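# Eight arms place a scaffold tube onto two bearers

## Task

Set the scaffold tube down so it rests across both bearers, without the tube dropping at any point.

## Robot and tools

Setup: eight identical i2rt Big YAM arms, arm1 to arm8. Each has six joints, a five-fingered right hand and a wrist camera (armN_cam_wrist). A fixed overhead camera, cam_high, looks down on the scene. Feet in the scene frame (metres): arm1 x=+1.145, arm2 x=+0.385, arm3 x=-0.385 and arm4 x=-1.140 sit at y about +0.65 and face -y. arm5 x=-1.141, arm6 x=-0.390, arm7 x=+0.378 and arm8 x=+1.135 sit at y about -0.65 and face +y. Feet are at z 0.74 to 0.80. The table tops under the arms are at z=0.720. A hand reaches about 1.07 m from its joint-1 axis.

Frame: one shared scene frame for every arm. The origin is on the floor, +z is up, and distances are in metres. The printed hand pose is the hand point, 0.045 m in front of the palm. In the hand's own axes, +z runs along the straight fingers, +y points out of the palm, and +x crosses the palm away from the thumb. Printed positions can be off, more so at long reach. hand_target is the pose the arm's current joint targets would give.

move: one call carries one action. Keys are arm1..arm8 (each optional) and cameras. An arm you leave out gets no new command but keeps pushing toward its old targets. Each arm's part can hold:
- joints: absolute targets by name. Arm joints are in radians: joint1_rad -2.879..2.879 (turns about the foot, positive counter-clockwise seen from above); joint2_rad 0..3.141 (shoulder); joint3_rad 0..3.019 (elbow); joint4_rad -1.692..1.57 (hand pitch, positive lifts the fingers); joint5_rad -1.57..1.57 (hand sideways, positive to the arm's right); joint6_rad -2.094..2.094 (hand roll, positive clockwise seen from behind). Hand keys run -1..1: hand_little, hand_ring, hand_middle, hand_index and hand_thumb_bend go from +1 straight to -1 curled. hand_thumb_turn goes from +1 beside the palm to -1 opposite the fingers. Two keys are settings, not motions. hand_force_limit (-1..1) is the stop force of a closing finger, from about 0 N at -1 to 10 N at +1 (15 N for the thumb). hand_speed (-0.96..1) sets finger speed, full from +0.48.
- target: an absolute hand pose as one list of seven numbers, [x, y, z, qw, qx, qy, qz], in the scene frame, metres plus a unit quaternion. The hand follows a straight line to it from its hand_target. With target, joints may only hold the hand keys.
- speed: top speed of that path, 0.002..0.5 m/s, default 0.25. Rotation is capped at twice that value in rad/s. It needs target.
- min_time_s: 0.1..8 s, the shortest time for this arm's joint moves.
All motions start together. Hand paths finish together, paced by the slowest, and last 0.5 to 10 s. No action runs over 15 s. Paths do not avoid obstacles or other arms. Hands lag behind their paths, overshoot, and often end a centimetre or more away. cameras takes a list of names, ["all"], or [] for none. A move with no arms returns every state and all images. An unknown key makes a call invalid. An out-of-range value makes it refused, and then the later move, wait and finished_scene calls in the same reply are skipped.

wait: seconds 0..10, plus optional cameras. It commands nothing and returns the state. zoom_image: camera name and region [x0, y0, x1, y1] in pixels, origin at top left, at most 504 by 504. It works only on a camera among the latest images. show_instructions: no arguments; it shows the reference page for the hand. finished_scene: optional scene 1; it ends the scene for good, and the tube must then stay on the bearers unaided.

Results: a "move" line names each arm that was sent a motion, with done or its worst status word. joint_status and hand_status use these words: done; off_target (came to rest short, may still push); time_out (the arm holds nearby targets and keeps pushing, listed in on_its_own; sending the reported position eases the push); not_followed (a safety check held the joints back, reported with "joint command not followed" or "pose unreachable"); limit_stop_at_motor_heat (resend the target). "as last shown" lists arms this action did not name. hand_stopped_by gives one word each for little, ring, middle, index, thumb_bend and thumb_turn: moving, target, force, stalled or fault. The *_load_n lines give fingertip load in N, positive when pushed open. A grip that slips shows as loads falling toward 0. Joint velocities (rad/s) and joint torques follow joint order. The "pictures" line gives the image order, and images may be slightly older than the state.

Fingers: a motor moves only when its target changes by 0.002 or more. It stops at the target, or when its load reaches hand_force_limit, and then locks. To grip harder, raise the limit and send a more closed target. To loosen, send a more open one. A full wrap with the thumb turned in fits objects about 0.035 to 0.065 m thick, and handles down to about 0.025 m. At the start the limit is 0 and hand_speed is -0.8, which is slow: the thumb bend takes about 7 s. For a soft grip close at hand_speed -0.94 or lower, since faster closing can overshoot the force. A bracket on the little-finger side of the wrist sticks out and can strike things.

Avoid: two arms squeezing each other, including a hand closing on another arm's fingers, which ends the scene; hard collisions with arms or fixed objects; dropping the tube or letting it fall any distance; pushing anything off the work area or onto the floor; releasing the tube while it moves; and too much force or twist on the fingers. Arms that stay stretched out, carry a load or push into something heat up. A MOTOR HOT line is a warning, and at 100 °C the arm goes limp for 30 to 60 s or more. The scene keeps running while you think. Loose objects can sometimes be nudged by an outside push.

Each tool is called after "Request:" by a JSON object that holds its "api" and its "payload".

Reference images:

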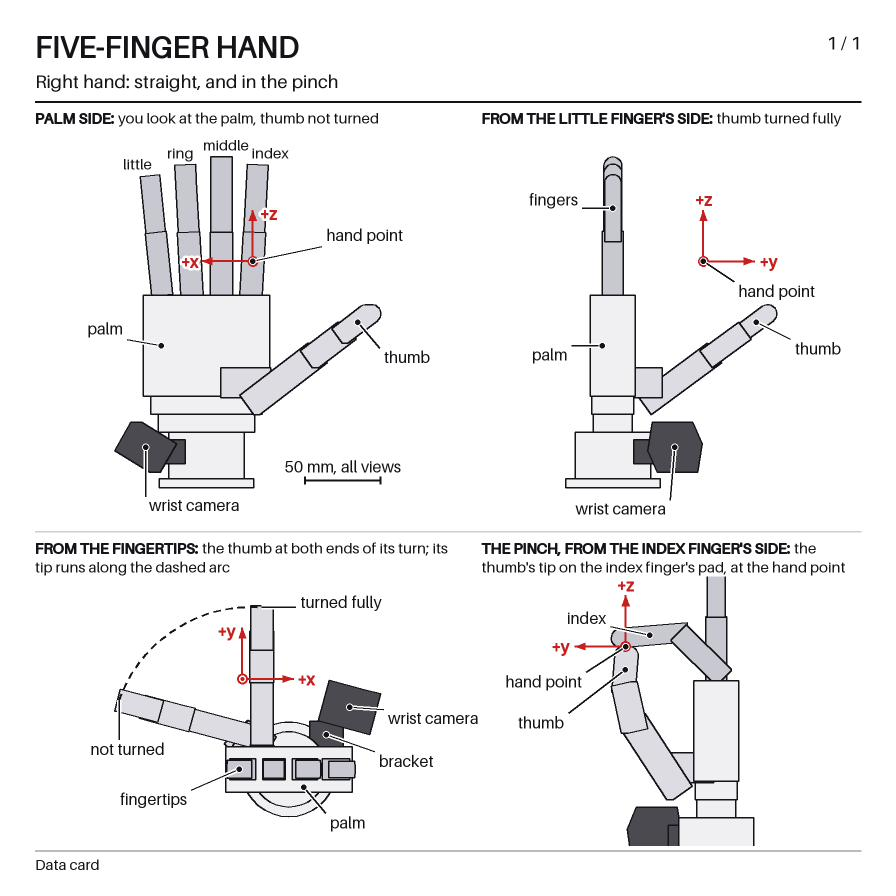

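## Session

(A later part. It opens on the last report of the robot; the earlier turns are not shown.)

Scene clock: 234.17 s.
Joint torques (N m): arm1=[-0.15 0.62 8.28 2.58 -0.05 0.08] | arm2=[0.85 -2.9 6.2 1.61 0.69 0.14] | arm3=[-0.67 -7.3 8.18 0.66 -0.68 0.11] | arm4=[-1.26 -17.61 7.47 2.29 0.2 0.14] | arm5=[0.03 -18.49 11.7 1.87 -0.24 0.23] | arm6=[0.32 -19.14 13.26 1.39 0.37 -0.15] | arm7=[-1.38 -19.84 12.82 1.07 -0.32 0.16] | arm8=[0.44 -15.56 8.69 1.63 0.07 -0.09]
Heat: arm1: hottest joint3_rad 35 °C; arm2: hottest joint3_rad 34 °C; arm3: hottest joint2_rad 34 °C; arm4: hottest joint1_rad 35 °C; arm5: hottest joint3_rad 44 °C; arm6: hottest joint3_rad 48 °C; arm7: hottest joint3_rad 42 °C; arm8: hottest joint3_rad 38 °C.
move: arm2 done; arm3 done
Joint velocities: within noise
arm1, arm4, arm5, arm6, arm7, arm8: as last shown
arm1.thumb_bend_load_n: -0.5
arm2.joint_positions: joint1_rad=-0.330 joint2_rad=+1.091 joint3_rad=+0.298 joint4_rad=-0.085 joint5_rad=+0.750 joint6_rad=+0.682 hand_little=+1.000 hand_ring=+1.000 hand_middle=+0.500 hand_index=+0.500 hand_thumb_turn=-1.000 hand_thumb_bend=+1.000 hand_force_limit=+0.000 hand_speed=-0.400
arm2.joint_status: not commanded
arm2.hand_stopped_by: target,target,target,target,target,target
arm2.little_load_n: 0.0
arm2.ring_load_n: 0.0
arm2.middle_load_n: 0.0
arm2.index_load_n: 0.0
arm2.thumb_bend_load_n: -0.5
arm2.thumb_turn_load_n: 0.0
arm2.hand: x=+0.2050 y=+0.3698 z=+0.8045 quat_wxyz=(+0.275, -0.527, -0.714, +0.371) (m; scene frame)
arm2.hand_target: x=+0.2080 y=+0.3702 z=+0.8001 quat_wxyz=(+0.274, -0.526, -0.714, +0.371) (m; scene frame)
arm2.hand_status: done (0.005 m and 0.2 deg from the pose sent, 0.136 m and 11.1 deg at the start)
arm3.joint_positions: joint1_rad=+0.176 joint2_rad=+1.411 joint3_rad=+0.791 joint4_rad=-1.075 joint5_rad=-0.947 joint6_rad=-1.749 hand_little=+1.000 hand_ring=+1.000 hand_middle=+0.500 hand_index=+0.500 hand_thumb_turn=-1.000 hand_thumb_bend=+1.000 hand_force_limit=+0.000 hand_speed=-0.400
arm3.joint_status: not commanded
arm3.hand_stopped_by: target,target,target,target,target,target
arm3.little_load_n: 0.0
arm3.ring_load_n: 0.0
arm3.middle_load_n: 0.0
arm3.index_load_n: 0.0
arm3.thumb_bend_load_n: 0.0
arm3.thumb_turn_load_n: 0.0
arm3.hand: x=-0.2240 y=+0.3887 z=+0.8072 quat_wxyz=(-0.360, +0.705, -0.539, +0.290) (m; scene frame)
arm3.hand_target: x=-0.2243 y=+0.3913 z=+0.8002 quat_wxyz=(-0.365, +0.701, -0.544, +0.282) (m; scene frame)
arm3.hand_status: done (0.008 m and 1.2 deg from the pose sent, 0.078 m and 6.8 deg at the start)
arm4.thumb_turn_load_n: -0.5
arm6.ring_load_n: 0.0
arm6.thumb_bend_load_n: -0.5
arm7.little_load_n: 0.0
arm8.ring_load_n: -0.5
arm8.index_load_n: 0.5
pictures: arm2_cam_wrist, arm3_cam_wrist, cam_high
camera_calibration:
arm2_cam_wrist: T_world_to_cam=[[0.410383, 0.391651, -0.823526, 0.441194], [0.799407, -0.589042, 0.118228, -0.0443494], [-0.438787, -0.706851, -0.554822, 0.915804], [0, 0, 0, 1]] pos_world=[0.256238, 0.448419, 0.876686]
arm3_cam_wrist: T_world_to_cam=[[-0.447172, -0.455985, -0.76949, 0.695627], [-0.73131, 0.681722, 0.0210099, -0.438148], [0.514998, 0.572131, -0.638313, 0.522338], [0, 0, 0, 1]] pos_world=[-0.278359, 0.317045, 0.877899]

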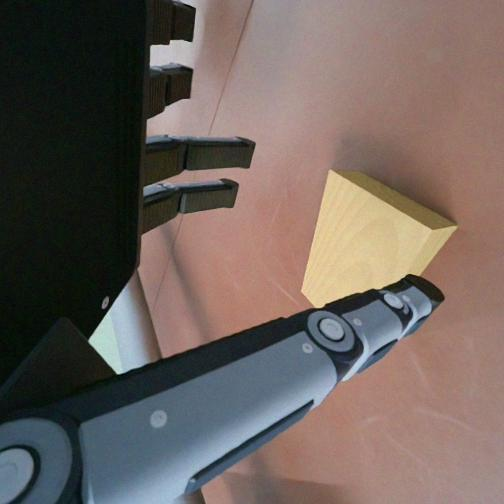

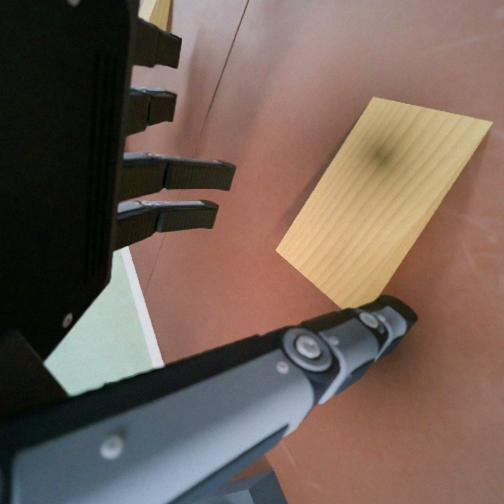

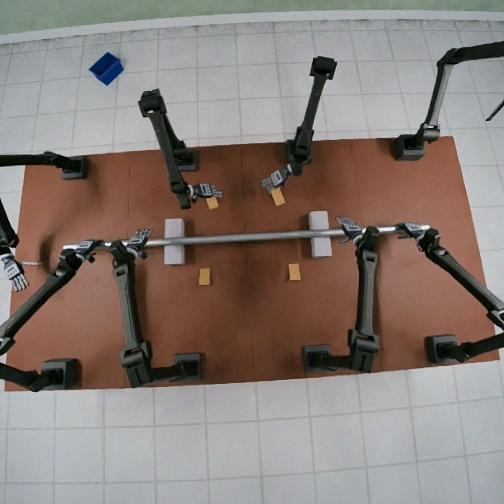

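Request:
{"api": "move", "payload": {"cameras": ["cam_high", "arm2_cam_wrist", "arm3_cam_wrist"]}}

Scene clock: 235.67 s.
Joint torques (N m): arm1=[-0.15 0.62 8.29 2.58 -0.04 0.09] | arm2=[0.85 -2.96 6.2 1.55 0.69 0.15] | arm3=[-0.79 -7.53 7.9 0.58 -0.71 0.12] | arm4=[-1.49 -17.49 7.56 2.32 0.19 0.14] | arm5=[0.03 -18.43 11.64 1.69 -0.25 0.22] | arm6=[0.26 -19.14 13.26 1.37 0.37 -0.15] | arm7=[-1.49 -19.72 12.82 1.06 -0.33 0.13] | arm8=[0.44 -15.62 8.69 1.65 0.07 -0.08]
Heat: arm1: hottest joint3_rad 35 °C; arm2: hottest joint3_rad 33 °C; arm3: hottest joint2_rad 34 °C; arm4: hottest joint1_rad 35 °C; arm5: hottest joint3_rad 44 °C; arm6: hottest joint3_rad 48 °C; arm7: hottest joint3_rad 42 °C; arm8: hottest joint3_rad 38 °C.
Joint velocities: within noise
arm1.joint_positions: joint1_rad=-0.040 joint2_rad=+0.615 joint3_rad=+1.392 joint4_rad=-1.136 joint5_rad=-0.098 joint6_rad=-1.329 hand_little=+1.000 hand_ring=+1.000 hand_middle=+1.000 hand_index=+1.000 hand_thumb_turn=+1.000 hand_thumb_bend=+1.000 hand_force_limit=+0.000 hand_speed=-0.800
arm1.joint_status: not commanded
arm1.hand_stopped_by: target,target,target,target,target,target
arm1.little_load_n: 0.0
arm1.ring_load_n: 0.0
arm1.middle_load_n: 0.0
arm1.index_load_n: 0.0
arm1.thumb_bend_load_n: 0.0
arm1.thumb_turn_load_n: 0.0
arm1.hand: x=+1.0861 y=+0.3844 z=+1.3326 quat_wxyz=(+0.335, +0.500, -0.654, +0.458) (m; scene frame)
arm1.hand_target: x=+1.0862 y=+0.3863 z=+1.3433 quat_wxyz=(+0.342, +0.496, -0.649, +0.465) (m; scene frame)
arm1.hand_status: not commanded
arm2.joint_positions: joint1_rad=-0.330 joint2_rad=+1.091 joint3_rad=+0.298 joint4_rad=-0.085 joint5_rad=+0.750 joint6_rad=+0.682 hand_little=+1.000 hand_ring=+1.000 hand_middle=+0.500 hand_index=+0.500 hand_thumb_turn=-1.000 hand_thumb_bend=+1.000 hand_force_limit=+0.000 hand_speed=-0.400
arm2.joint_status: not commanded
arm2.hand_stopped_by: target,target,target,target,target,target
arm2.little_load_n: 0.0
arm2.ring_load_n: 0.0
arm2.middle_load_n: 0.0
arm2.index_load_n: 0.0
arm2.thumb_bend_load_n: 0.0
arm2.thumb_turn_load_n: 0.0
arm2.hand: x=+0.2050 y=+0.3698 z=+0.8045 quat_wxyz=(+0.275, -0.527, -0.714, +0.371) (m; scene frame)
arm2.hand_target: x=+0.2080 y=+0.3702 z=+0.8001 quat_wxyz=(+0.274, -0.526, -0.714, +0.371) (m; scene frame)
arm2.hand_status: done (0.005 m and 0.2 deg from the pose sent, 0.136 m and 11.1 deg at the start)
arm3.joint_positions: joint1_rad=+0.176 joint2_rad=+1.411 joint3_rad=+0.791 joint4_rad=-1.075 joint5_rad=-0.947 joint6_rad=-1.749 hand_little=+1.000 hand_ring=+1.000 hand_middle=+0.500 hand_index=+0.500 hand_thumb_turn=-1.000 hand_thumb_bend=+1.000 hand_force_limit=+0.000 hand_speed=-0.400
arm3.joint_status: not commanded
arm3.hand_stopped_by: target,target,target,target,target,target
arm3.little_load_n: 0.0
arm3.ring_load_n: 0.0
arm3.middle_load_n: 0.0
arm3.index_load_n: 0.0
arm3.thumb_bend_load_n: 0.0
arm3.thumb_turn_load_n: 0.0
arm3.hand: x=-0.2240 y=+0.3887 z=+0.8072 quat_wxyz=(-0.360, +0.705, -0.539, +0.290) (m; scene frame)
arm3.hand_target: x=-0.2243 y=+0.3913 z=+0.8001 quat_wxyz=(-0.365, +0.701, -0.544, +0.282) (m; scene frame)
arm3.hand_status: done (0.008 m and 1.2 deg from the pose sent, 0.078 m and 6.8 deg at the start)
arm4.joint_positions: joint1_rad=-0.414 joint2_rad=+2.127 joint3_rad=+1.395 joint4_rad=+0.721 joint5_rad=-0.933 joint6_rad=-0.028 hand_little=+1.000 hand_ring=+1.000 hand_middle=+1.000 hand_index=+1.000 hand_thumb_turn=+1.000 hand_thumb_bend=+1.000 hand_force_limit=+0.000 hand_speed=-0.800
arm4.joint_status: not commanded
arm4.hand_stopped_by: target,target,target,target,target,target
arm4.little_load_n: 0.0
arm4.ring_load_n: 0.0
arm4.middle_load_n: 0.0
arm4.index_load_n: 0.0
arm4.thumb_bend_load_n: 0.0
arm4.thumb_turn_load_n: 0.0
arm4.hand: x=-1.2605 y=-0.0928 z=+0.8553 quat_wxyz=(-0.184, +0.194, -0.681, +0.682) (m; scene frame)
arm4.hand_target: x=-1.2699 y=-0.0900 z=+0.8501 quat_wxyz=(-0.183, +0.183, -0.683, +0.683) (m; scene frame)
arm4.hand_status: not commanded
arm5.joint_positions: joint1_rad=-0.351 joint2_rad=+2.132 joint3_rad=+1.540 joint4_rad=-0.074 joint5_rad=-0.288 joint6_rad=-0.242 hand_little=+0.300 hand_ring=+0.300 hand_middle=+0.300 hand_index=+0.300 hand_thumb_turn=-1.000 hand_thumb_bend=+0.750 hand_force_limit=-0.300 hand_speed=-0.900
arm5.joint_status: not commanded
arm5.hand_stopped_by: target,target,target,target,target,target
arm5.little_load_n: 0.0
arm5.ring_load_n: 0.0
arm5.middle_load_n: 0.0
arm5.index_load_n: 0.0
arm5.thumb_bend_load_n: 0.0
arm5.thumb_turn_load_n: 0.0
arm5.hand: x=-0.9323 y=+0.0824 z=+0.8046 quat_wxyz=(-0.457, +0.890, +0.009, +0.012) (m; scene frame)
arm5.hand_target: x=-0.9324 y=+0.0945 z=+0.8085 quat_wxyz=(-0.465, +0.885, +0.008, +0.010) (m; scene frame)
arm5.hand_status: not commanded
arm6.joint_positions: joint1_rad=+0.267 joint2_rad=+1.855 joint3_rad=+1.645 joint4_rad=-0.526 joint5_rad=+0.227 joint6_rad=+0.148 hand_little=+1.000 hand_ring=+1.000 hand_middle=+1.000 hand_index=+1.000 hand_thumb_turn=-1.000 hand_thumb_bend=+1.000 hand_force_limit=-0.300 hand_speed=-0.700
arm6.joint_status: not commanded
arm6.hand_stopped_by: target,target,target,target,target,target
arm6.little_load_n: 0.0
arm6.ring_load_n: 0.0
arm6.middle_load_n: 0.0
arm6.index_load_n: 0.0
arm6.thumb_bend_load_n: 0.0
arm6.thumb_turn_load_n: 0.0
arm6.hand: x=-0.5854 y=+0.0479 z=+0.9190 quat_wxyz=(-0.416, +0.909, +0.014, +0.022) (m; scene frame)
arm6.hand_target: x=-0.5889 y=+0.0609 z=+0.9658 quat_wxyz=(-0.447, +0.894, +0.012, +0.016) (m; scene frame)
arm6.hand_status: not commanded
arm7.joint_positions: joint1_rad=-0.295 joint2_rad=+1.837 joint3_rad=+1.666 joint4_rad=-0.509 joint5_rad=-0.253 joint6_rad=-0.168 hand_little=+1.000 hand_ring=+1.000 hand_middle=+1.000 hand_index=+1.000 hand_thumb_turn=-1.000 hand_thumb_bend=+1.000 hand_force_limit=-0.300 hand_speed=-0.700
arm7.joint_status: not commanded
arm7.hand_stopped_by: target,target,target,target,target,target
arm7.little_load_n: 0.0
arm7.ring_load_n: 0.0
arm7.middle_load_n: 0.0
arm7.index_load_n: 0.0
arm7.thumb_bend_load_n: 0.0
arm7.thumb_turn_load_n: 0.0
arm7.hand: x=+0.5290 y=+0.0591 z=+0.9370 quat_wxyz=(-0.442, +0.897, -0.007, -0.014) (m; scene frame)
arm7.hand_target: x=+0.5347 y=+0.0675 z=+0.9598 quat_wxyz=(-0.456, +0.890, -0.008, -0.011) (m; scene frame)
arm7.hand_status: not commanded
arm8.joint_positions: joint1_rad=+0.277 joint2_rad=+2.029 joint3_rad=+1.445 joint4_rad=-0.068 joint5_rad=+0.216 joint6_rad=+0.150 hand_little=+0.300 hand_ring=+0.300 hand_middle=+0.300 hand_index=+0.300 hand_thumb_turn=-1.000 hand_thumb_bend=+0.750 hand_force_limit=-0.300 hand_speed=-0.900
arm8.joint_status: not commanded
arm8.hand_stopped_by: target,target,target,target,target,target
arm8.little_load_n: 0.0
arm8.ring_load_n: 0.0
arm8.middle_load_n: 0.0
arm8.index_load_n: 0.0
arm8.thumb_bend_load_n: 0.0
arm8.thumb_turn_load_n: 0.0
arm8.hand: x=+0.9321 y=+0.0694 z=+0.8008 quat_wxyz=(-0.457, +0.889, +0.007, -0.003) (m; scene frame)
arm8.hand_target: x=+0.9329 y=+0.0822 z=+0.8122 quat_wxyz=(-0.468, +0.884, +0.007, -0.003) (m; scene frame)
arm8.hand_status: not commanded
pictures: arm2_cam_wrist, arm3_cam_wrist, cam_high
camera_calibration:
arm2_cam_wrist: T_world_to_cam=[[0.410383, 0.391651, -0.823526, 0.441194], [0.799407, -0.589042, 0.118228, -0.0443494], [-0.438787, -0.706851, -0.554822, 0.915804], [0, 0, 0, 1]] pos_world=[0.256238, 0.448419, 0.876686]
arm3_cam_wrist: T_world_to_cam=[[-0.447172, -0.455985, -0.76949, 0.695627], [-0.73131, 0.681722, 0.0210099, -0.438148], [0.514998, 0.572131, -0.638313, 0.522338], [0, 0, 0, 1]] pos_world=[-0.278359, 0.317045, 0.877899]

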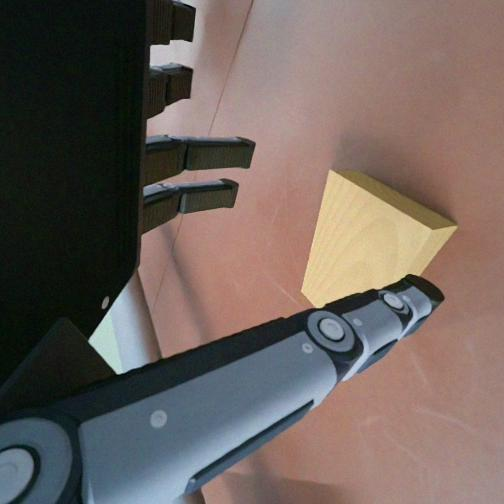

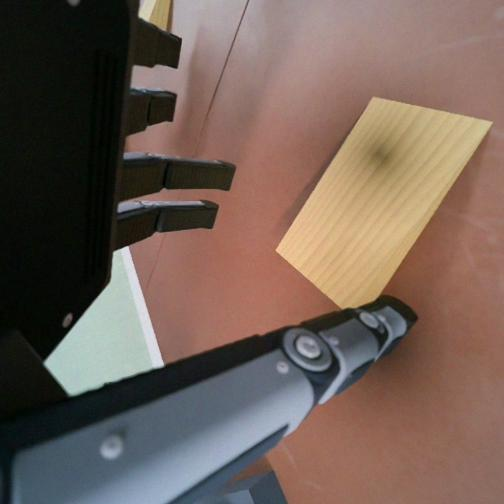

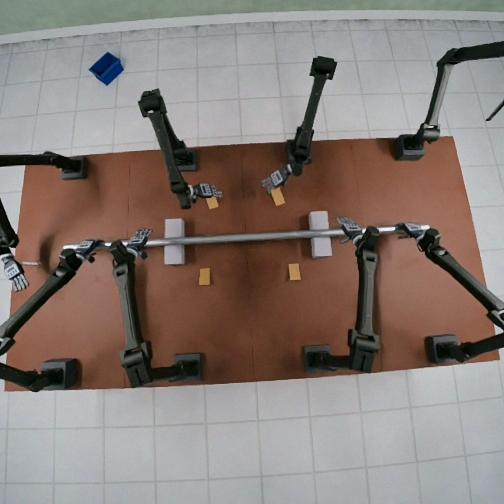

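Request:
{"api": "zoom_image", "payload": {"camera": "arm2_cam_wrist", "region": [280, 140, 480, 340]}}

Request:
{"api": "zoom_image", "payload": {"camera": "arm3_cam_wrist", "region": [250, 80, 504, 334]}}

Scaled by 2.520 from the camera's 504x504 image, which has a finer 720x720 frame.

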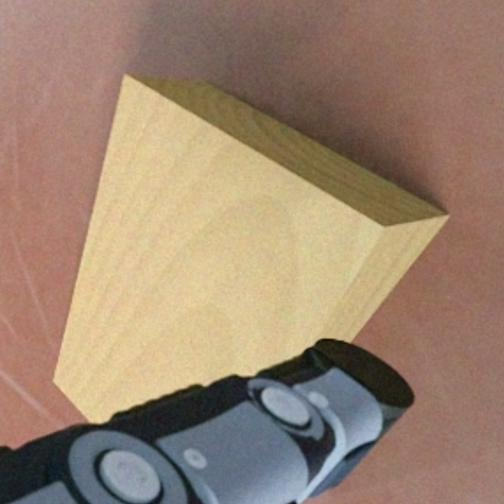

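Scaled by 1.984 from the camera's 504x504 image, which has a finer 720x720 frame.

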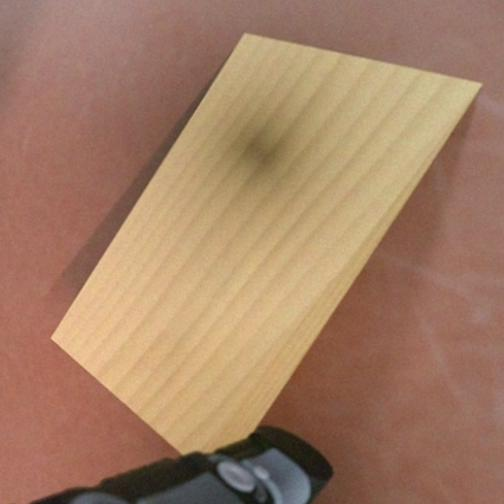

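Request:
{"api": "move", "payload": {"arm3": {"target": [-0.2192, 0.3955, 0.758, -0.3647, 0.7015, -0.5443, 0.2827], "speed": 0.08}, "arm2": {"target": [0.2115, 0.3655, 0.758, 0.2739, -0.5267, -0.7148, 0.3716], "speed": 0.08}, "cameras": ["arm2_cam_wrist", "arm3_cam_wrist"]}}

Scene clock: 240.33 s.
Joint torques (N m): arm1=[-0.09 0.67 8.29 2.58 -0.05 0.09] | arm2=[0.85 -4.19 4.48 1.5 0.7 0.13] | arm3=[-0.15 -7.12 7.21 0.73 -0.8 0.12] | arm4=[-1.32 -17.73 7.45 2.28 0.19 0.14] | arm5=[0.62 -18.78 11.56 1.92 -0.26 0.2] | arm6=[0.32 -19.14 13.24 1.37 0.37 -0.15] | arm7=[-1.38 -20.01 12.83 1.07 -0.32 0.15] | arm8=[0.44 -15.56 8.69 1.63 0.07 -0.08]
Heat: arm1: hottest joint3_rad 35 °C; arm2: hottest joint3_rad 33 °C; arm3: hottest joint2_rad 34 °C; arm4: hottest joint1_rad 35 °C; arm5: hottest joint3_rad 43 °C; arm6: hottest joint3_rad 48 °C; arm7: hottest joint3_rad 42 °C; arm8: hottest joint3_rad 38 °C.
move: arm2 done; arm3 done
Joint velocities: within noise
arm1, arm4, arm5, arm6, arm7, arm8: as last shown
arm1.ring_load_n: 0.5
arm2.joint_positions: joint1_rad=-0.312 joint2_rad=+1.306 joint3_rad=+0.263 joint4_rad=+0.152 joint5_rad=+0.761 joint6_rad=+0.702 hand_little=+1.000 hand_ring=+1.000 hand_middle=+0.500 hand_index=+0.500 hand_thumb_turn=-1.000 hand_thumb_bend=+1.000 hand_force_limit=+0.000 hand_speed=-0.400
arm2.joint_status: not commanded
arm2.hand_stopped_by: target,target,target,target,target,target
arm2.little_load_n: 0.0
arm2.ring_load_n: 0.0
arm2.middle_load_n: 0.0
arm2.index_load_n: 0.0
arm2.thumb_bend_load_n: 0.0
arm2.thumb_turn_load_n: 0.0
arm2.hand: x=+0.2079 y=+0.3637 z=+0.7625 quat_wxyz=(+0.274, -0.528, -0.713, +0.372) (m; scene frame)
arm2.hand_target: x=+0.2115 y=+0.3657 z=+0.7581 quat_wxyz=(+0.274, -0.526, -0.714, +0.371) (m; scene frame)
arm2.hand_status: done (0.006 m and 0.2 deg from the pose sent, 0.047 m and 0.2 deg at the start)
arm3.joint_positions: joint1_rad=+0.185 joint2_rad=+1.486 joint3_rad=+0.730 joint4_rad=-0.916 joint5_rad=-0.947 joint6_rad=-1.722 hand_little=+1.000 hand_ring=+1.000 hand_middle=+0.500 hand_index=+0.500 hand_thumb_turn=-1.000 hand_thumb_bend=+1.000 hand_force_limit=+0.000 hand_speed=-0.400
arm3.joint_status: not commanded
arm3.hand_stopped_by: target,target,target,target,target,target
arm3.little_load_n: 0.0
arm3.ring_load_n: 0.0
arm3.middle_load_n: 0.0
arm3.index_load_n: 0.0
arm3.thumb_bend_load_n: 0.0
arm3.thumb_turn_load_n: 0.0
arm3.hand: x=-0.2210 y=+0.3906 z=+0.7651 quat_wxyz=(-0.358, +0.703, -0.541, +0.291) (m; scene frame)
arm3.hand_target: x=-0.2194 y=+0.3957 z=+0.7582 quat_wxyz=(-0.365, +0.701, -0.544, +0.282) (m; scene frame)
arm3.hand_status: done (0.009 m and 1.3 deg from the pose sent, 0.050 m and 1.2 deg at the start)
arm4.ring_load_n: -0.5
arm8.middle_load_n: -0.5
arm8.index_load_n: 0.5
pictures: arm2_cam_wrist, arm3_cam_wrist
camera_calibration:
arm2_cam_wrist: T_world_to_cam=[[0.410691, 0.389317, -0.824478, 0.409384], [0.798861, -0.589513, 0.119563, -0.046068], [-0.439493, -0.707747, -0.553118, 0.888679], [0, 0, 0, 1]] pos_world=[0.25924, 0.442422, 0.834581]
arm3_cam_wrist: T_world_to_cam=[[-0.451254, -0.45422, -0.76815, 0.662949], [-0.72691, 0.686407, 0.021143, -0.437325], [0.51766, 0.567916, -0.639921, 0.496323], [0, 0, 0, 1]] pos_world=[-0.275664, 0.319438, 0.836098]

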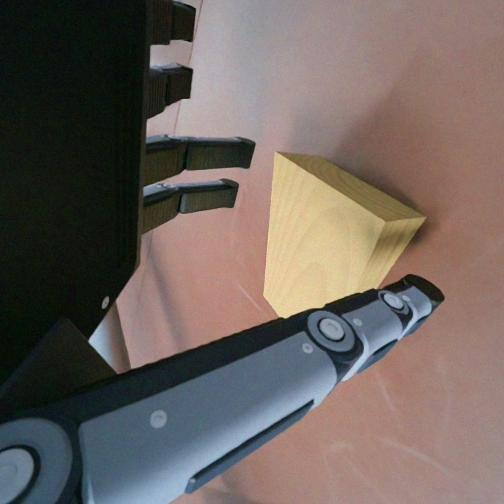

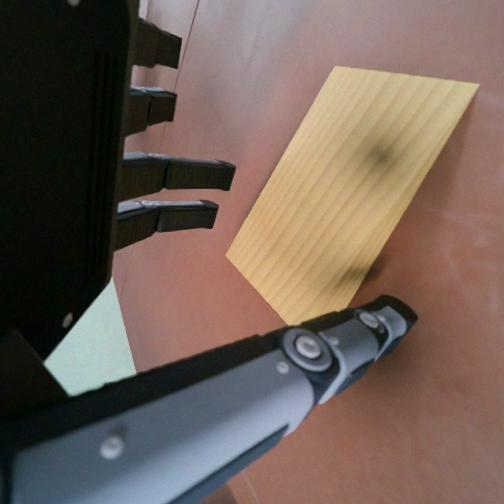

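Request:
{"api": "zoom_image", "payload": {"camera": "arm2_cam_wrist", "region": [240, 130, 440, 330]}}

Request:
{"api": "zoom_image", "payload": {"camera": "arm3_cam_wrist", "region": [204, 50, 504, 350]}}

Scaled by 2.520 from the camera's 504x504 image, which has a finer 720x720 frame.

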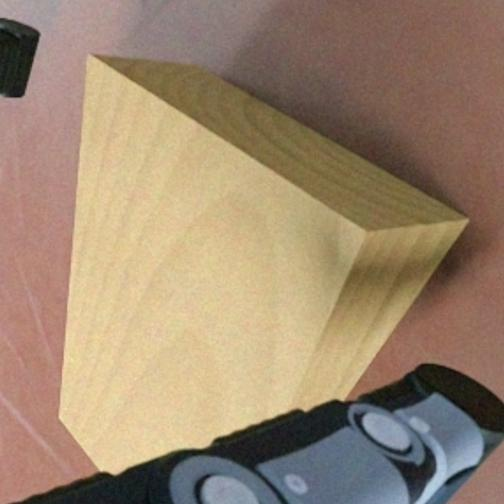

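Scaled by 1.680 from the camera's 504x504 image, which has a finer 720x720 frame.

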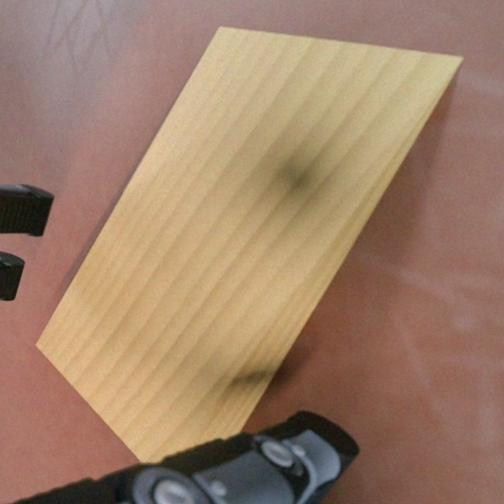

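Request:
{"api": "move", "payload": {"arm3": {"target": [-0.2170, 0.3980, 0.7405, -0.3647, 0.7015, -0.5443, 0.2827], "speed": 0.05}, "arm2": {"target": [0.2125, 0.3659, 0.7465, 0.2739, -0.5267, -0.7148, 0.3716], "speed": 0.05}, "cameras": ["arm2_cam_wrist", "arm3_cam_wrist"]}}

Scene clock: 244.47 s.
Joint torques (N m): arm1=[-0.15 0.67 8.29 2.59 -0.05 0.09] | arm2=[0.91 -4.48 3.99 1.47 0.7 0.15] | arm3=[-0.91 -7.82 6.74 0.64 -0.83 0.14] | arm4=[-1.32 -17.61 7.46 2.24 0.19 0.15] | arm5=[0.44 -18.9 11.69 1.7 -0.26 0.21] | arm6=[0.26 -19.14 13.26 1.39 0.37 -0.15] | arm7=[-1.32 -19.96 12.81 1.06 -0.33 0.14] | arm8=[0.44 -15.56 8.69 1.65 0.07 -0.09]
Heat: arm1: hottest joint3_rad 35 °C; arm2: hottest joint3_rad 33 °C; arm3: hottest joint2_rad 34 °C; arm4: hottest joint1_rad 35 °C; arm5: hottest joint3_rad 43 °C; arm6: hottest joint3_rad 48 °C; arm7: hottest joint3_rad 41 °C; arm8: hottest joint3_rad 38 °C.
move: arm2 done; arm3 done
Joint velocities: within noise
arm1, arm4, arm5, arm6, arm7, arm8: as last shown
arm1.little_load_n: -0.5
arm1.ring_load_n: 0.0
arm2.joint_positions: joint1_rad=-0.310 joint2_rad=+1.368 joint3_rad=+0.254 joint4_rad=+0.222 joint5_rad=+0.763 joint6_rad=+0.704 hand_little=+1.000 hand_ring=+1.000 hand_middle=+0.500 hand_index=+0.500 hand_thumb_turn=-1.000 hand_thumb_bend=+1.000 hand_force_limit=+0.000 hand_speed=-0.400
arm2.joint_status: not commanded
arm2.hand_stopped_by: target,target,target,target,target,target
arm2.little_load_n: 0.0
arm2.ring_load_n: 0.0
arm2.middle_load_n: 0.0
arm2.index_load_n: 0.0
arm2.thumb_bend_load_n: 0.0
arm2.thumb_turn_load_n: 0.0
arm2.hand: x=+0.2087 y=+0.3640 z=+0.7509 quat_wxyz=(+0.274, -0.527, -0.713, +0.372) (m; scene frame)
arm2.hand_target: x=+0.2125 y=+0.3659 z=+0.7467 quat_wxyz=(+0.274, -0.526, -0.714, +0.371) (m; scene frame)
arm2.hand_status: done (0.006 m and 0.2 deg from the pose sent, 0.017 m and 0.2 deg at the start)
arm3.joint_positions: joint1_rad=+0.193 joint2_rad=+1.520 joint3_rad=+0.707 joint4_rad=-0.846 joint5_rad=-0.947 joint6_rad=-1.709 hand_little=+1.000 hand_ring=+1.000 hand_middle=+0.500 hand_index=+0.500 hand_thumb_turn=-1.000 hand_thumb_bend=+1.000 hand_force_limit=+0.000 hand_speed=-0.400
arm3.joint_status: not commanded
arm3.hand_stopped_by: target,target,target,target,target,target
arm3.little_load_n: 0.0
arm3.ring_load_n: 0.0
arm3.middle_load_n: 0.0
arm3.index_load_n: 0.0
arm3.thumb_bend_load_n: 0.0
arm3.thumb_turn_load_n: 0.0
arm3.hand: x=-0.2187 y=+0.3922 z=+0.7479 quat_wxyz=(-0.357, +0.704, -0.541, +0.291) (m; scene frame)
arm3.hand_target: x=-0.2172 y=+0.3981 z=+0.7408 quat_wxyz=(-0.364, +0.701, -0.544, +0.283) (m; scene frame)
arm3.hand_status: done (0.010 m and 1.4 deg from the pose sent, 0.026 m and 1.3 deg at the start)
arm4.ring_load_n: 0.0
arm4.thumb_turn_load_n: -0.5
arm7.index_load_n: -0.5
arm7.thumb_bend_load_n: 0.5
arm8.middle_load_n: 0.0
pictures: arm2_cam_wrist, arm3_cam_wrist
camera_calibration:
arm2_cam_wrist: T_world_to_cam=[[0.410214, 0.390007, -0.82439, 0.399079], [0.799114, -0.589317, 0.118839, -0.0447478], [-0.439479, -0.707531, -0.553406, 0.882838], [0, 0, 0, 1]] pos_world=[0.26004, 0.442621, 0.822882]
arm3_cam_wrist: T_world_to_cam=[[-0.451428, -0.45595, -0.767022, 0.65121], [-0.727086, 0.686256, 0.0199835, -0.435508], [0.517262, 0.566712, -0.64131, 0.48464], [0, 0, 0, 1]] pos_world=[-0.273363, 0.321139, 0.818999]

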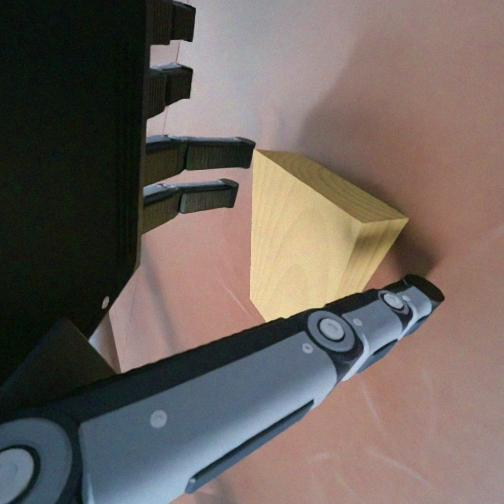

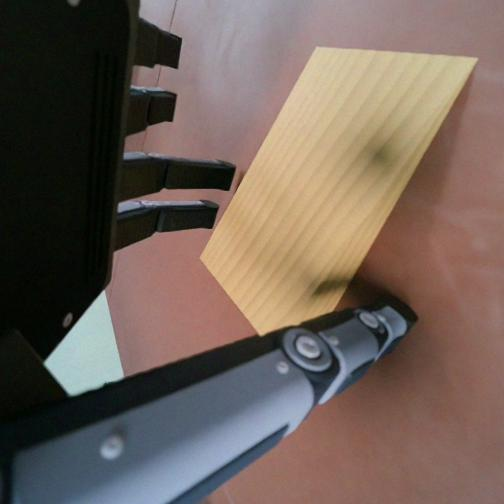

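Request:
{"api": "move", "payload": {"arm3": {"joints": {"hand_index": 0.0, "hand_middle": 0.0, "hand_speed": -0.9, "hand_force_limit": -0.3}}, "arm2": {"joints": {"hand_index": 0.0, "hand_middle": 0.0, "hand_speed": -0.9, "hand_force_limit": -0.3}}, "cameras": ["arm2_cam_wrist", "arm3_cam_wrist"]}}

Scene clock: 246.87 s.
Joint torques (N m): arm1=[-0.09 0.62 8.28 2.58 -0.05 0.09] | arm2=[0.85 -4.48 3.97 1.51 0.66 0.15] | arm3=[-0.44 -7.77 6.69 0.4 -0.63 0.04] | arm4=[-1.38 -17.49 7.43 2.33 0.18 0.15] | arm5=[0.26 -18.78 11.79 1.65 -0.23 0.24] | arm6=[0.32 -19.14 13.26 1.37 0.37 -0.15] | arm7=[-1.49 -19.96 12.79 1.02 -0.33 0.14] | arm8=[0.44 -15.56 8.7 1.65 0.07 -0.08]
Heat: arm1: hottest joint3_rad 35 °C; arm2: hottest joint3_rad 33 °C; arm3: hottest joint2_rad 34 °C; arm4: hottest joint3_rad 35 °C; arm5: hottest joint3_rad 43 °C; arm6: hottest joint3_rad 48 °C; arm7: hottest joint3_rad 41 °C; arm8: hottest joint3_rad 38 °C.
move: arm2 off_target; arm3 off_target
Joint velocities: within noise
arm1, arm4, arm5, arm6, arm7, arm8: as last shown
arm1.little_load_n: 0.0
arm2.joint_positions: joint1_rad=-0.310 joint2_rad=+1.368 joint3_rad=+0.254 joint4_rad=+0.222 joint5_rad=+0.764 joint6_rad=+0.705 hand_little=+1.000 hand_ring=+1.000 hand_middle=+0.037 hand_index=+0.028 hand_thumb_turn=-1.000 hand_thumb_bend=+1.000 hand_force_limit=-0.300 hand_speed=-0.900
arm2.joint_status: hand_middle off_target (ended at +0.037, target +0.000); hand_index off_target (ended at +0.028, target +0.000); the others done
arm2.hand_stopped_by: target,target,force,force,target,target
arm2.little_load_n: 0.0
arm2.ring_load_n: 0.0
arm2.middle_load_n: 3.5
arm2.index_load_n: 5.5
arm2.thumb_bend_load_n: 1.5
arm2.thumb_turn_load_n: -2.0
arm2.hand: x=+0.2086 y=+0.3641 z=+0.7508 quat_wxyz=(+0.275, -0.528, -0.713, +0.372) (m; scene frame)
arm2.hand_target: x=+0.2124 y=+0.3660 z=+0.7466 quat_wxyz=(+0.274, -0.526, -0.714, +0.371) (m; scene frame)
arm2.hand_status: not commanded
arm3.joint_positions: joint1_rad=+0.196 joint2_rad=+1.520 joint3_rad=+0.707 joint4_rad=-0.846 joint5_rad=-0.951 joint6_rad=-1.707 hand_little=+1.000 hand_ring=+1.000 hand_middle=+0.036 hand_index=+0.009 hand_thumb_turn=-1.000 hand_thumb_bend=+1.000 hand_force_limit=-0.300 hand_speed=-0.900
arm3.joint_status: hand_middle off_target (ended at +0.036, target +0.000); the others done
arm3.hand_stopped_by: target,target,force,force,target,target
arm3.little_load_n: 0.0
arm3.ring_load_n: 0.0
arm3.middle_load_n: 3.5
arm3.index_load_n: 5.0
arm3.thumb_bend_load_n: 1.5
arm3.thumb_turn_load_n: -0.5
arm3.hand: x=-0.2172 y=+0.3930 z=+0.7484 quat_wxyz=(-0.359, +0.703, -0.540, +0.291) (m; scene frame)
arm3.hand_target: x=-0.2172 y=+0.3982 z=+0.7408 quat_wxyz=(-0.365, +0.701, -0.544, +0.282) (m; scene frame)
arm3.hand_status: not commanded
arm6.ring_load_n: -0.5
arm7.index_load_n: 0.0
arm7.thumb_bend_load_n: 0.0
arm8.ring_load_n: -0.5
pictures: arm2_cam_wrist, arm3_cam_wrist
camera_calibration:
arm2_cam_wrist: T_world_to_cam=[[0.410351, 0.389642, -0.824494, 0.399251], [0.798605, -0.59005, 0.118619, -0.0440526], [-0.440274, -0.707121, -0.553298, 0.882845], [0, 0, 0, 1]] pos_world=[0.260042, 0.44272, 0.822882]
arm3_cam_wrist: T_world_to_cam=[[-0.447876, -0.455217, -0.769535, 0.655015], [-0.728545, 0.684736, 0.018965, -0.433912], [0.518295, 0.569134, -0.638323, 0.480815], [0, 0, 0, 1]] pos_world=[-0.271963, 0.32164, 0.819201]

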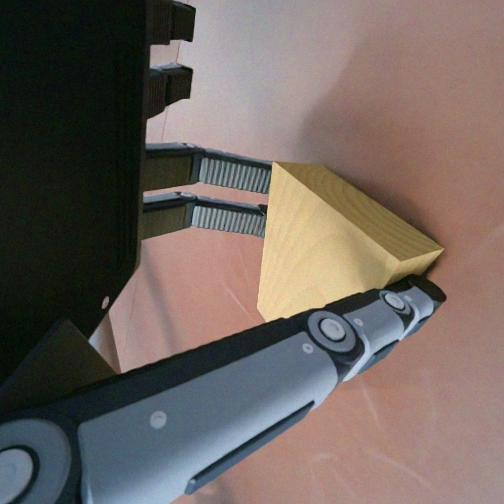

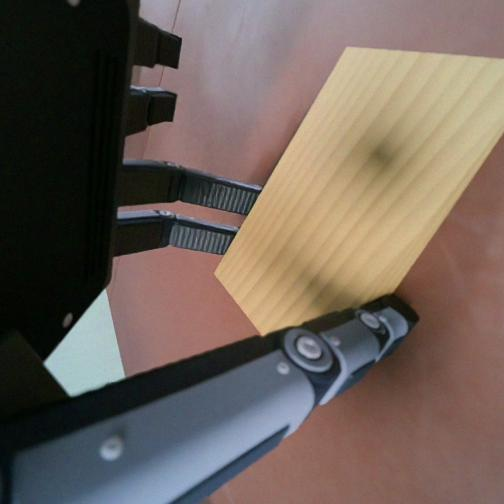

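Request:
{"api": "move", "payload": {"arm3": {"target": [-0.2172, 0.3980, 0.79, -0.3647, 0.7015, -0.5443, 0.2827], "speed": 0.05}, "arm2": {"target": [0.2125, 0.3659, 0.79, 0.2739, -0.5267, -0.7148, 0.3716], "speed": 0.05}, "cameras": ["arm2_cam_wrist", "arm3_cam_wrist"]}}

Scene clock: 248.90 s.
Joint torques (N m): arm1=[-0.09 0.62 8.29 2.58 -0.04 0.09] | arm2=[0.85 -5.13 8.66 0.7 0.73 0.16] | arm3=[-0.26 -9.17 11.28 -0.18 -0.78 0.11] | arm4=[-1.38 -17.67 7.53 2.25 0.19 0.15] | arm5=[0.56 -18.49 11.86 1.87 -0.24 0.24] | arm6=[0.26 -19.19 13.26 1.39 0.37 -0.15] | arm7=[-1.55 -19.96 12.79 1.09 -0.32 0.14] | arm8=[0.44 -15.56 8.7 1.65 0.07 -0.08]
Heat: arm1: hottest joint3_rad 35 °C; arm2: hottest joint3_rad 33 °C; arm3: hottest joint2_rad 34 °C; arm4: hottest joint3_rad 35 °C; arm5: hottest joint3_rad 43 °C; arm6: hottest joint3_rad 48 °C; arm7: hottest joint3_rad 41 °C; arm8: hottest joint3_rad 38 °C.
move: arm2 off_target; arm3 off_target
Joint velocities: within noise
arm1, arm4, arm5, arm6, arm7, arm8: as last shown
arm2.joint_positions: joint1_rad=-0.307 joint2_rad=+1.171 joint3_rad=+0.254 joint4_rad=-0.023 joint5_rad=+0.764 joint6_rad=+0.706 hand_little=+1.000 hand_ring=+1.000 hand_middle=+0.037 hand_index=+0.028 hand_thumb_turn=-1.000 hand_thumb_bend=+1.000 hand_force_limit=-0.300 hand_speed=-0.900
arm2.joint_status: not commanded
arm2.hand_stopped_by: target,target,force,force,target,target
arm2.little_load_n: 0.0
arm2.ring_load_n: 0.5
arm2.middle_load_n: 3.5
arm2.index_load_n: 6.0
arm2.thumb_bend_load_n: 1.5
arm2.thumb_turn_load_n: -1.5
arm2.hand: x=+0.2150 y=+0.3844 z=+0.7748 quat_wxyz=(+0.281, -0.523, -0.723, +0.352) (m; scene frame)
arm2.hand_target: x=+0.2126 y=+0.3662 z=+0.7901 quat_wxyz=(+0.273, -0.526, -0.714, +0.371) (m; scene frame)
arm2.hand_status: off_target (0.024 m and 2.6 deg from the pose sent, 0.039 m and 0.2 deg at the start)
arm3.joint_positions: joint1_rad=+0.196 joint2_rad=+1.435 joint3_rad=+0.714 joint4_rad=-0.988 joint5_rad=-0.949 joint6_rad=-1.706 hand_little=+1.000 hand_ring=+1.000 hand_middle=+0.036 hand_index=+0.009 hand_thumb_turn=-1.000 hand_thumb_bend=+1.000 hand_force_limit=-0.300 hand_speed=-0.900
arm3.joint_status: not commanded
arm3.hand_stopped_by: target,target,force,force,target,target
arm3.little_load_n: 0.0
arm3.ring_load_n: -0.5
arm3.middle_load_n: 3.5
arm3.index_load_n: 5.0
arm3.thumb_bend_load_n: 1.5
arm3.thumb_turn_load_n: -0.5
arm3.hand: x=-0.2211 y=+0.4126 z=+0.7787 quat_wxyz=(-0.373, +0.696, -0.549, +0.274) (m; scene frame)
arm3.hand_target: x=-0.2172 y=+0.3983 z=+0.7901 quat_wxyz=(-0.364, +0.701, -0.544, +0.283) (m; scene frame)
arm3.hand_status: off_target (0.019 m and 1.6 deg from the pose sent, 0.042 m and 1.3 deg at the start)
arm6.ring_load_n: 0.0
arm8.ring_load_n: 0.0
arm8.index_load_n: 0.0
pictures: arm2_cam_wrist, arm3_cam_wrist
camera_calibration:
arm2_cam_wrist: T_world_to_cam=[[0.420573, 0.426454, -0.800784, 0.373757], [0.79832, -0.593304, 0.103318, -0.0268956], [-0.431048, -0.682735, -0.589974, 0.930378], [0, 0, 0, 1]] pos_world=[0.265317, 0.459855, 0.850977]
arm3_cam_wrist: T_world_to_cam=[[-0.456251, -0.416333, -0.786449, 0.680796], [-0.727918, 0.682969, 0.0607432, -0.482435], [0.511831, 0.600184, -0.614661, 0.458358], [0, 0, 0, 1]] pos_world=[-0.27516, 0.337826, 0.846451]

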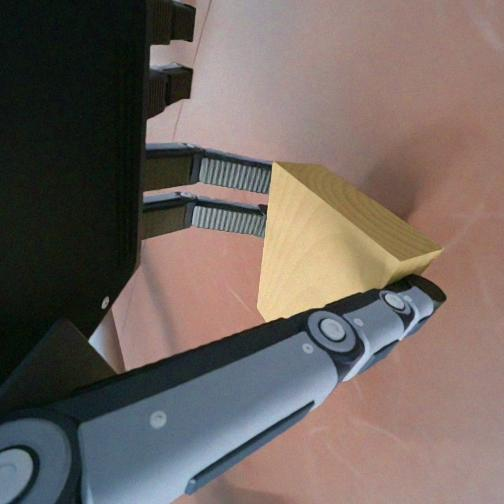

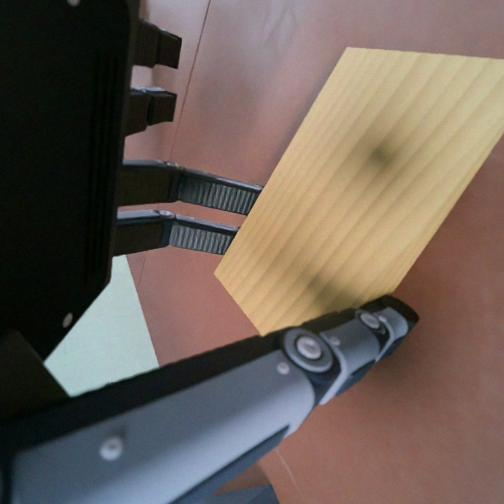

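Request:
{"api": "move", "payload": {"arm3": {"target": [-0.2172, 0.3780, 0.90, -0.3647, 0.7015, -0.5443, 0.2827], "speed": 0.1}, "arm2": {"target": [0.2125, 0.3559, 0.90, 0.2739, -0.5267, -0.7148, 0.3716], "speed": 0.1}, "arm6": {"target": [-0.589, -0.13, 1.0, -0.447, 0.894, 0.012, 0.016], "speed": 0.15}, "arm7": {"target": [0.5347, -0.13, 1.0, -0.456, 0.890, -0.008, -0.011], "speed": 0.15}, "cameras": ["cam_high", "arm2_cam_wrist", "arm3_cam_wrist"]}}

Scene clock: 251.97 s.
Joint torques (N m): arm1=[-0.09 0.67 8.29 2.58 -0.04 0.09] | arm2=[0.97 -4.19 13.01 0.69 0.75 0.15] | arm3=[-0.21 -8.59 13.9 -0.17 -0.72 -0.07] | arm4=[-1.32 -17.44 7.47 2.3 0.19 0.14] | arm5=[0.44 -18.61 11.63 1.95 -0.24 0.24] | arm6=[1.61 -12.22 9.29 1.43 0.42 0.02] | arm7=[-1.49 -11.69 9.22 1.09 -0.38 0.03] | arm8=[0.44 -15.56 8.69 1.63 0.07 -0.08]
Heat: arm1: hottest joint3_rad 35 °C; arm2: hottest joint3_rad 33 °C; arm3: hottest joint2_rad 34 °C; arm4: hottest joint3_rad 35 °C; arm5: hottest joint3_rad 43 °C; arm6: hottest joint3_rad 47 °C; arm7: hottest joint3_rad 41 °C; arm8: hottest joint3_rad 38 °C.
move: arm2 off_target; arm3 off_target; arm6 off_target; arm7 done
Joint velocities: within noise
arm1, arm4, arm5, arm8: as last shown
arm2.joint_positions: joint1_rad=-0.290 joint2_rad=+0.892 joint3_rad=+0.441 joint4_rad=-0.525 joint5_rad=+0.774 joint6_rad=+0.724 hand_little=+1.000 hand_ring=+1.000 hand_middle=+0.037 hand_index=+0.028 hand_thumb_turn=-1.000 hand_thumb_bend=+1.000 hand_force_limit=-0.300 hand_speed=-0.900
arm2.joint_status: not commanded
arm2.hand_stopped_by: target,target,force,force,target,target
arm2.little_load_n: 0.0
arm2.ring_load_n: 0.0
arm2.middle_load_n: 3.5
arm2.index_load_n: 5.5
arm2.thumb_bend_load_n: 2.0
arm2.thumb_turn_load_n: -2.0
arm2.hand: x=+0.2158 y=+0.3781 z=+0.8701 quat_wxyz=(+0.285, -0.521, -0.728, +0.343) (m; scene frame)
arm2.hand_target: x=+0.2127 y=+0.3570 z=+0.8998 quat_wxyz=(+0.273, -0.526, -0.714, +0.371) (m; scene frame)
arm2.hand_status: off_target (0.037 m and 3.9 deg from the pose sent, 0.128 m and 2.6 deg at the start)
arm3.joint_positions: joint1_rad=+0.196 joint2_rad=+1.324 joint3_rad=+0.932 joint4_rad=-1.332 joint5_rad=-0.949 joint6_rad=-1.706 hand_little=+1.000 hand_ring=+1.000 hand_middle=+0.036 hand_index=+0.009 hand_thumb_turn=-1.000 hand_thumb_bend=+1.000 hand_force_limit=-0.300 hand_speed=-0.900
arm3.joint_status: not commanded
arm3.hand_stopped_by: target,target,force,force,target,target
arm3.little_load_n: 0.0
arm3.ring_load_n: 0.0
arm3.middle_load_n: 3.5
arm3.index_load_n: 5.0
arm3.thumb_bend_load_n: 1.5
arm3.thumb_turn_load_n: -0.5
arm3.hand: x=-0.2185 y=+0.3926 z=+0.8853 quat_wxyz=(-0.378, +0.694, -0.551, +0.269) (m; scene frame)
arm3.hand_target: x=-0.2172 y=+0.3785 z=+0.9000 quat_wxyz=(-0.364, +0.701, -0.544, +0.283) (m; scene frame)
arm3.hand_status: off_target (0.021 m and 2.5 deg from the pose sent, 0.126 m and 1.6 deg at the start)
arm4.middle_load_n: -0.5
arm4.thumb_turn_load_n: 0.0
arm6.joint_positions: joint1_rad=+0.369 joint2_rad=+1.366 joint3_rad=+1.218 joint4_rad=-0.546 joint5_rad=+0.317 joint6_rad=+0.207 hand_little=+1.000 hand_ring=+1.000 hand_middle=+1.000 hand_index=+1.000 hand_thumb_turn=-1.000 hand_thumb_bend=+1.000 hand_force_limit=-0.300 hand_speed=-0.700
arm6.joint_status: not commanded
arm6.hand_stopped_by: target,target,target,target,target,target
arm6.little_load_n: 0.0
arm6.ring_load_n: -0.5
arm6.middle_load_n: 0.0
arm6.index_load_n: 0.0
arm6.thumb_bend_load_n: 0.0
arm6.thumb_turn_load_n: 0.0
arm6.hand: x=-0.5818 y=-0.1252 z=+0.9919 quat_wxyz=(-0.443, +0.896, +0.012, +0.022) (m; scene frame)
arm6.hand_target: x=-0.5890 y=-0.1299 z=+1.0000 quat_wxyz=(-0.447, +0.894, +0.012, +0.016) (m; scene frame)
arm6.hand_status: off_target (0.012 m and 0.9 deg from the pose sent, 0.196 m and 4.1 deg at the start)
arm7.joint_positions: joint1_rad=-0.429 joint2_rad=+1.344 joint3_rad=+1.234 joint4_rad=-0.548 joint5_rad=-0.361 joint6_rad=-0.243 hand_little=+1.000 hand_ring=+1.000 hand_middle=+1.000 hand_index=+1.000 hand_thumb_turn=-1.000 hand_thumb_bend=+1.000 hand_force_limit=-0.300 hand_speed=-0.700
arm7.joint_status: not commanded
arm7.hand_stopped_by: target,target,target,target,target,target
arm7.little_load_n: 0.0
arm7.ring_load_n: 0.0
arm7.middle_load_n: -0.5
arm7.index_load_n: 0.0
arm7.thumb_bend_load_n: 0.0
arm7.thumb_turn_load_n: 0.0
arm7.hand: x=+0.5326 y=-0.1260 z=+1.0038 quat_wxyz=(-0.462, +0.887, -0.008, -0.010) (m; scene frame)
arm7.hand_target: x=+0.5346 y=-0.1299 z=+1.0001 quat_wxyz=(-0.456, +0.890, -0.008, -0.011) (m; scene frame)
arm7.hand_status: done (0.006 m and 0.8 deg from the pose sent, 0.199 m and 1.9 deg at the start)
arm8.index_load_n: 0.5
pictures: arm2_cam_wrist, arm3_cam_wrist, cam_high
camera_calibration:
arm2_cam_wrist: T_world_to_cam=[[0.424599, 0.444923, -0.788517, 0.433887], [0.798448, -0.594612, 0.0944354, -0.0328216], [-0.426845, -0.669687, -0.607719, 0.992228], [0, 0, 0, 1]] pos_world=[0.265506, 0.451919, 0.948223]
arm3_cam_wrist: T_world_to_cam=[[-0.458425, -0.405192, -0.79099, 0.756611], [-0.727864, 0.681874, 0.0725429, -0.483405], [0.509962, 0.608989, -0.607513, 0.524265], [0, 0, 0, 1]] pos_world=[-0.272359, 0.316923, 0.952037]

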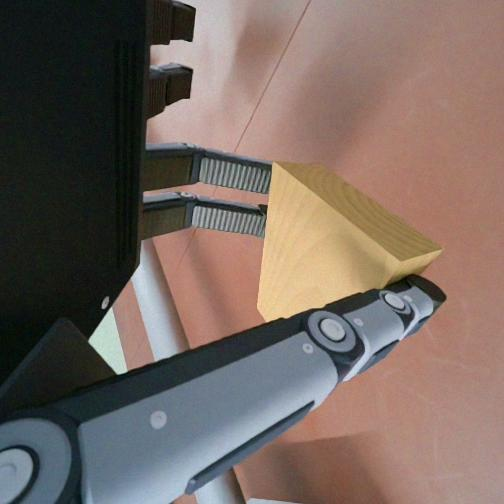

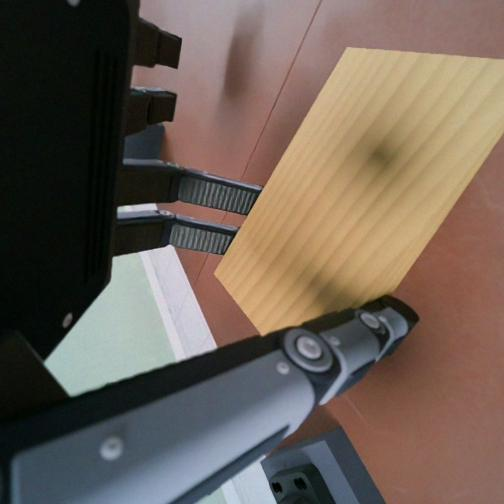

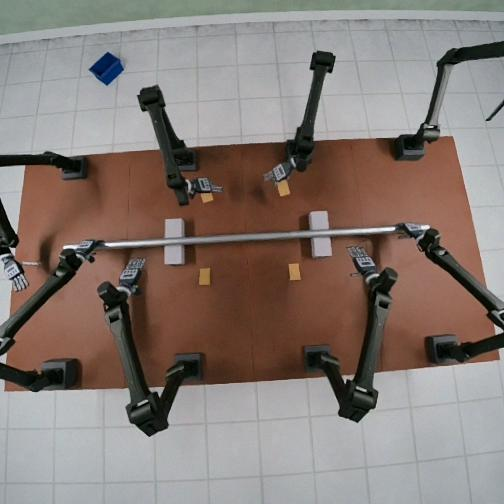

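Request:
{"api": "zoom_image", "payload": {"camera": "arm2_cam_wrist", "region": [240, 130, 460, 350]}}

Request:
{"api": "zoom_image", "payload": {"camera": "arm3_cam_wrist", "region": [204, 30, 504, 330]}}

Scaled by 2.291 from the camera's 504x504 image, which has a finer 720x720 frame.

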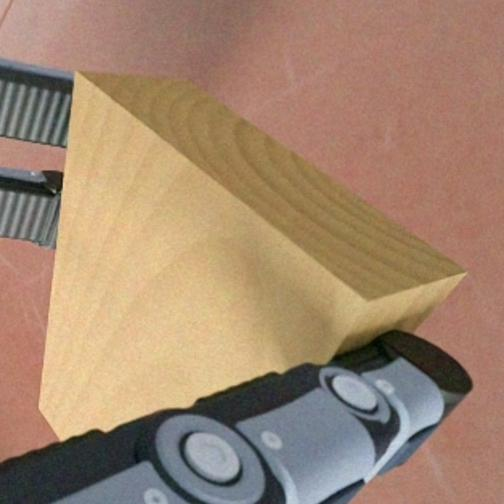

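Scaled by 1.680 from the camera's 504x504 image, which has a finer 720x720 frame.

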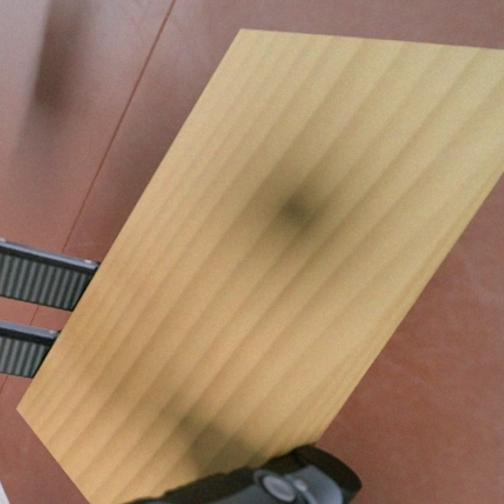

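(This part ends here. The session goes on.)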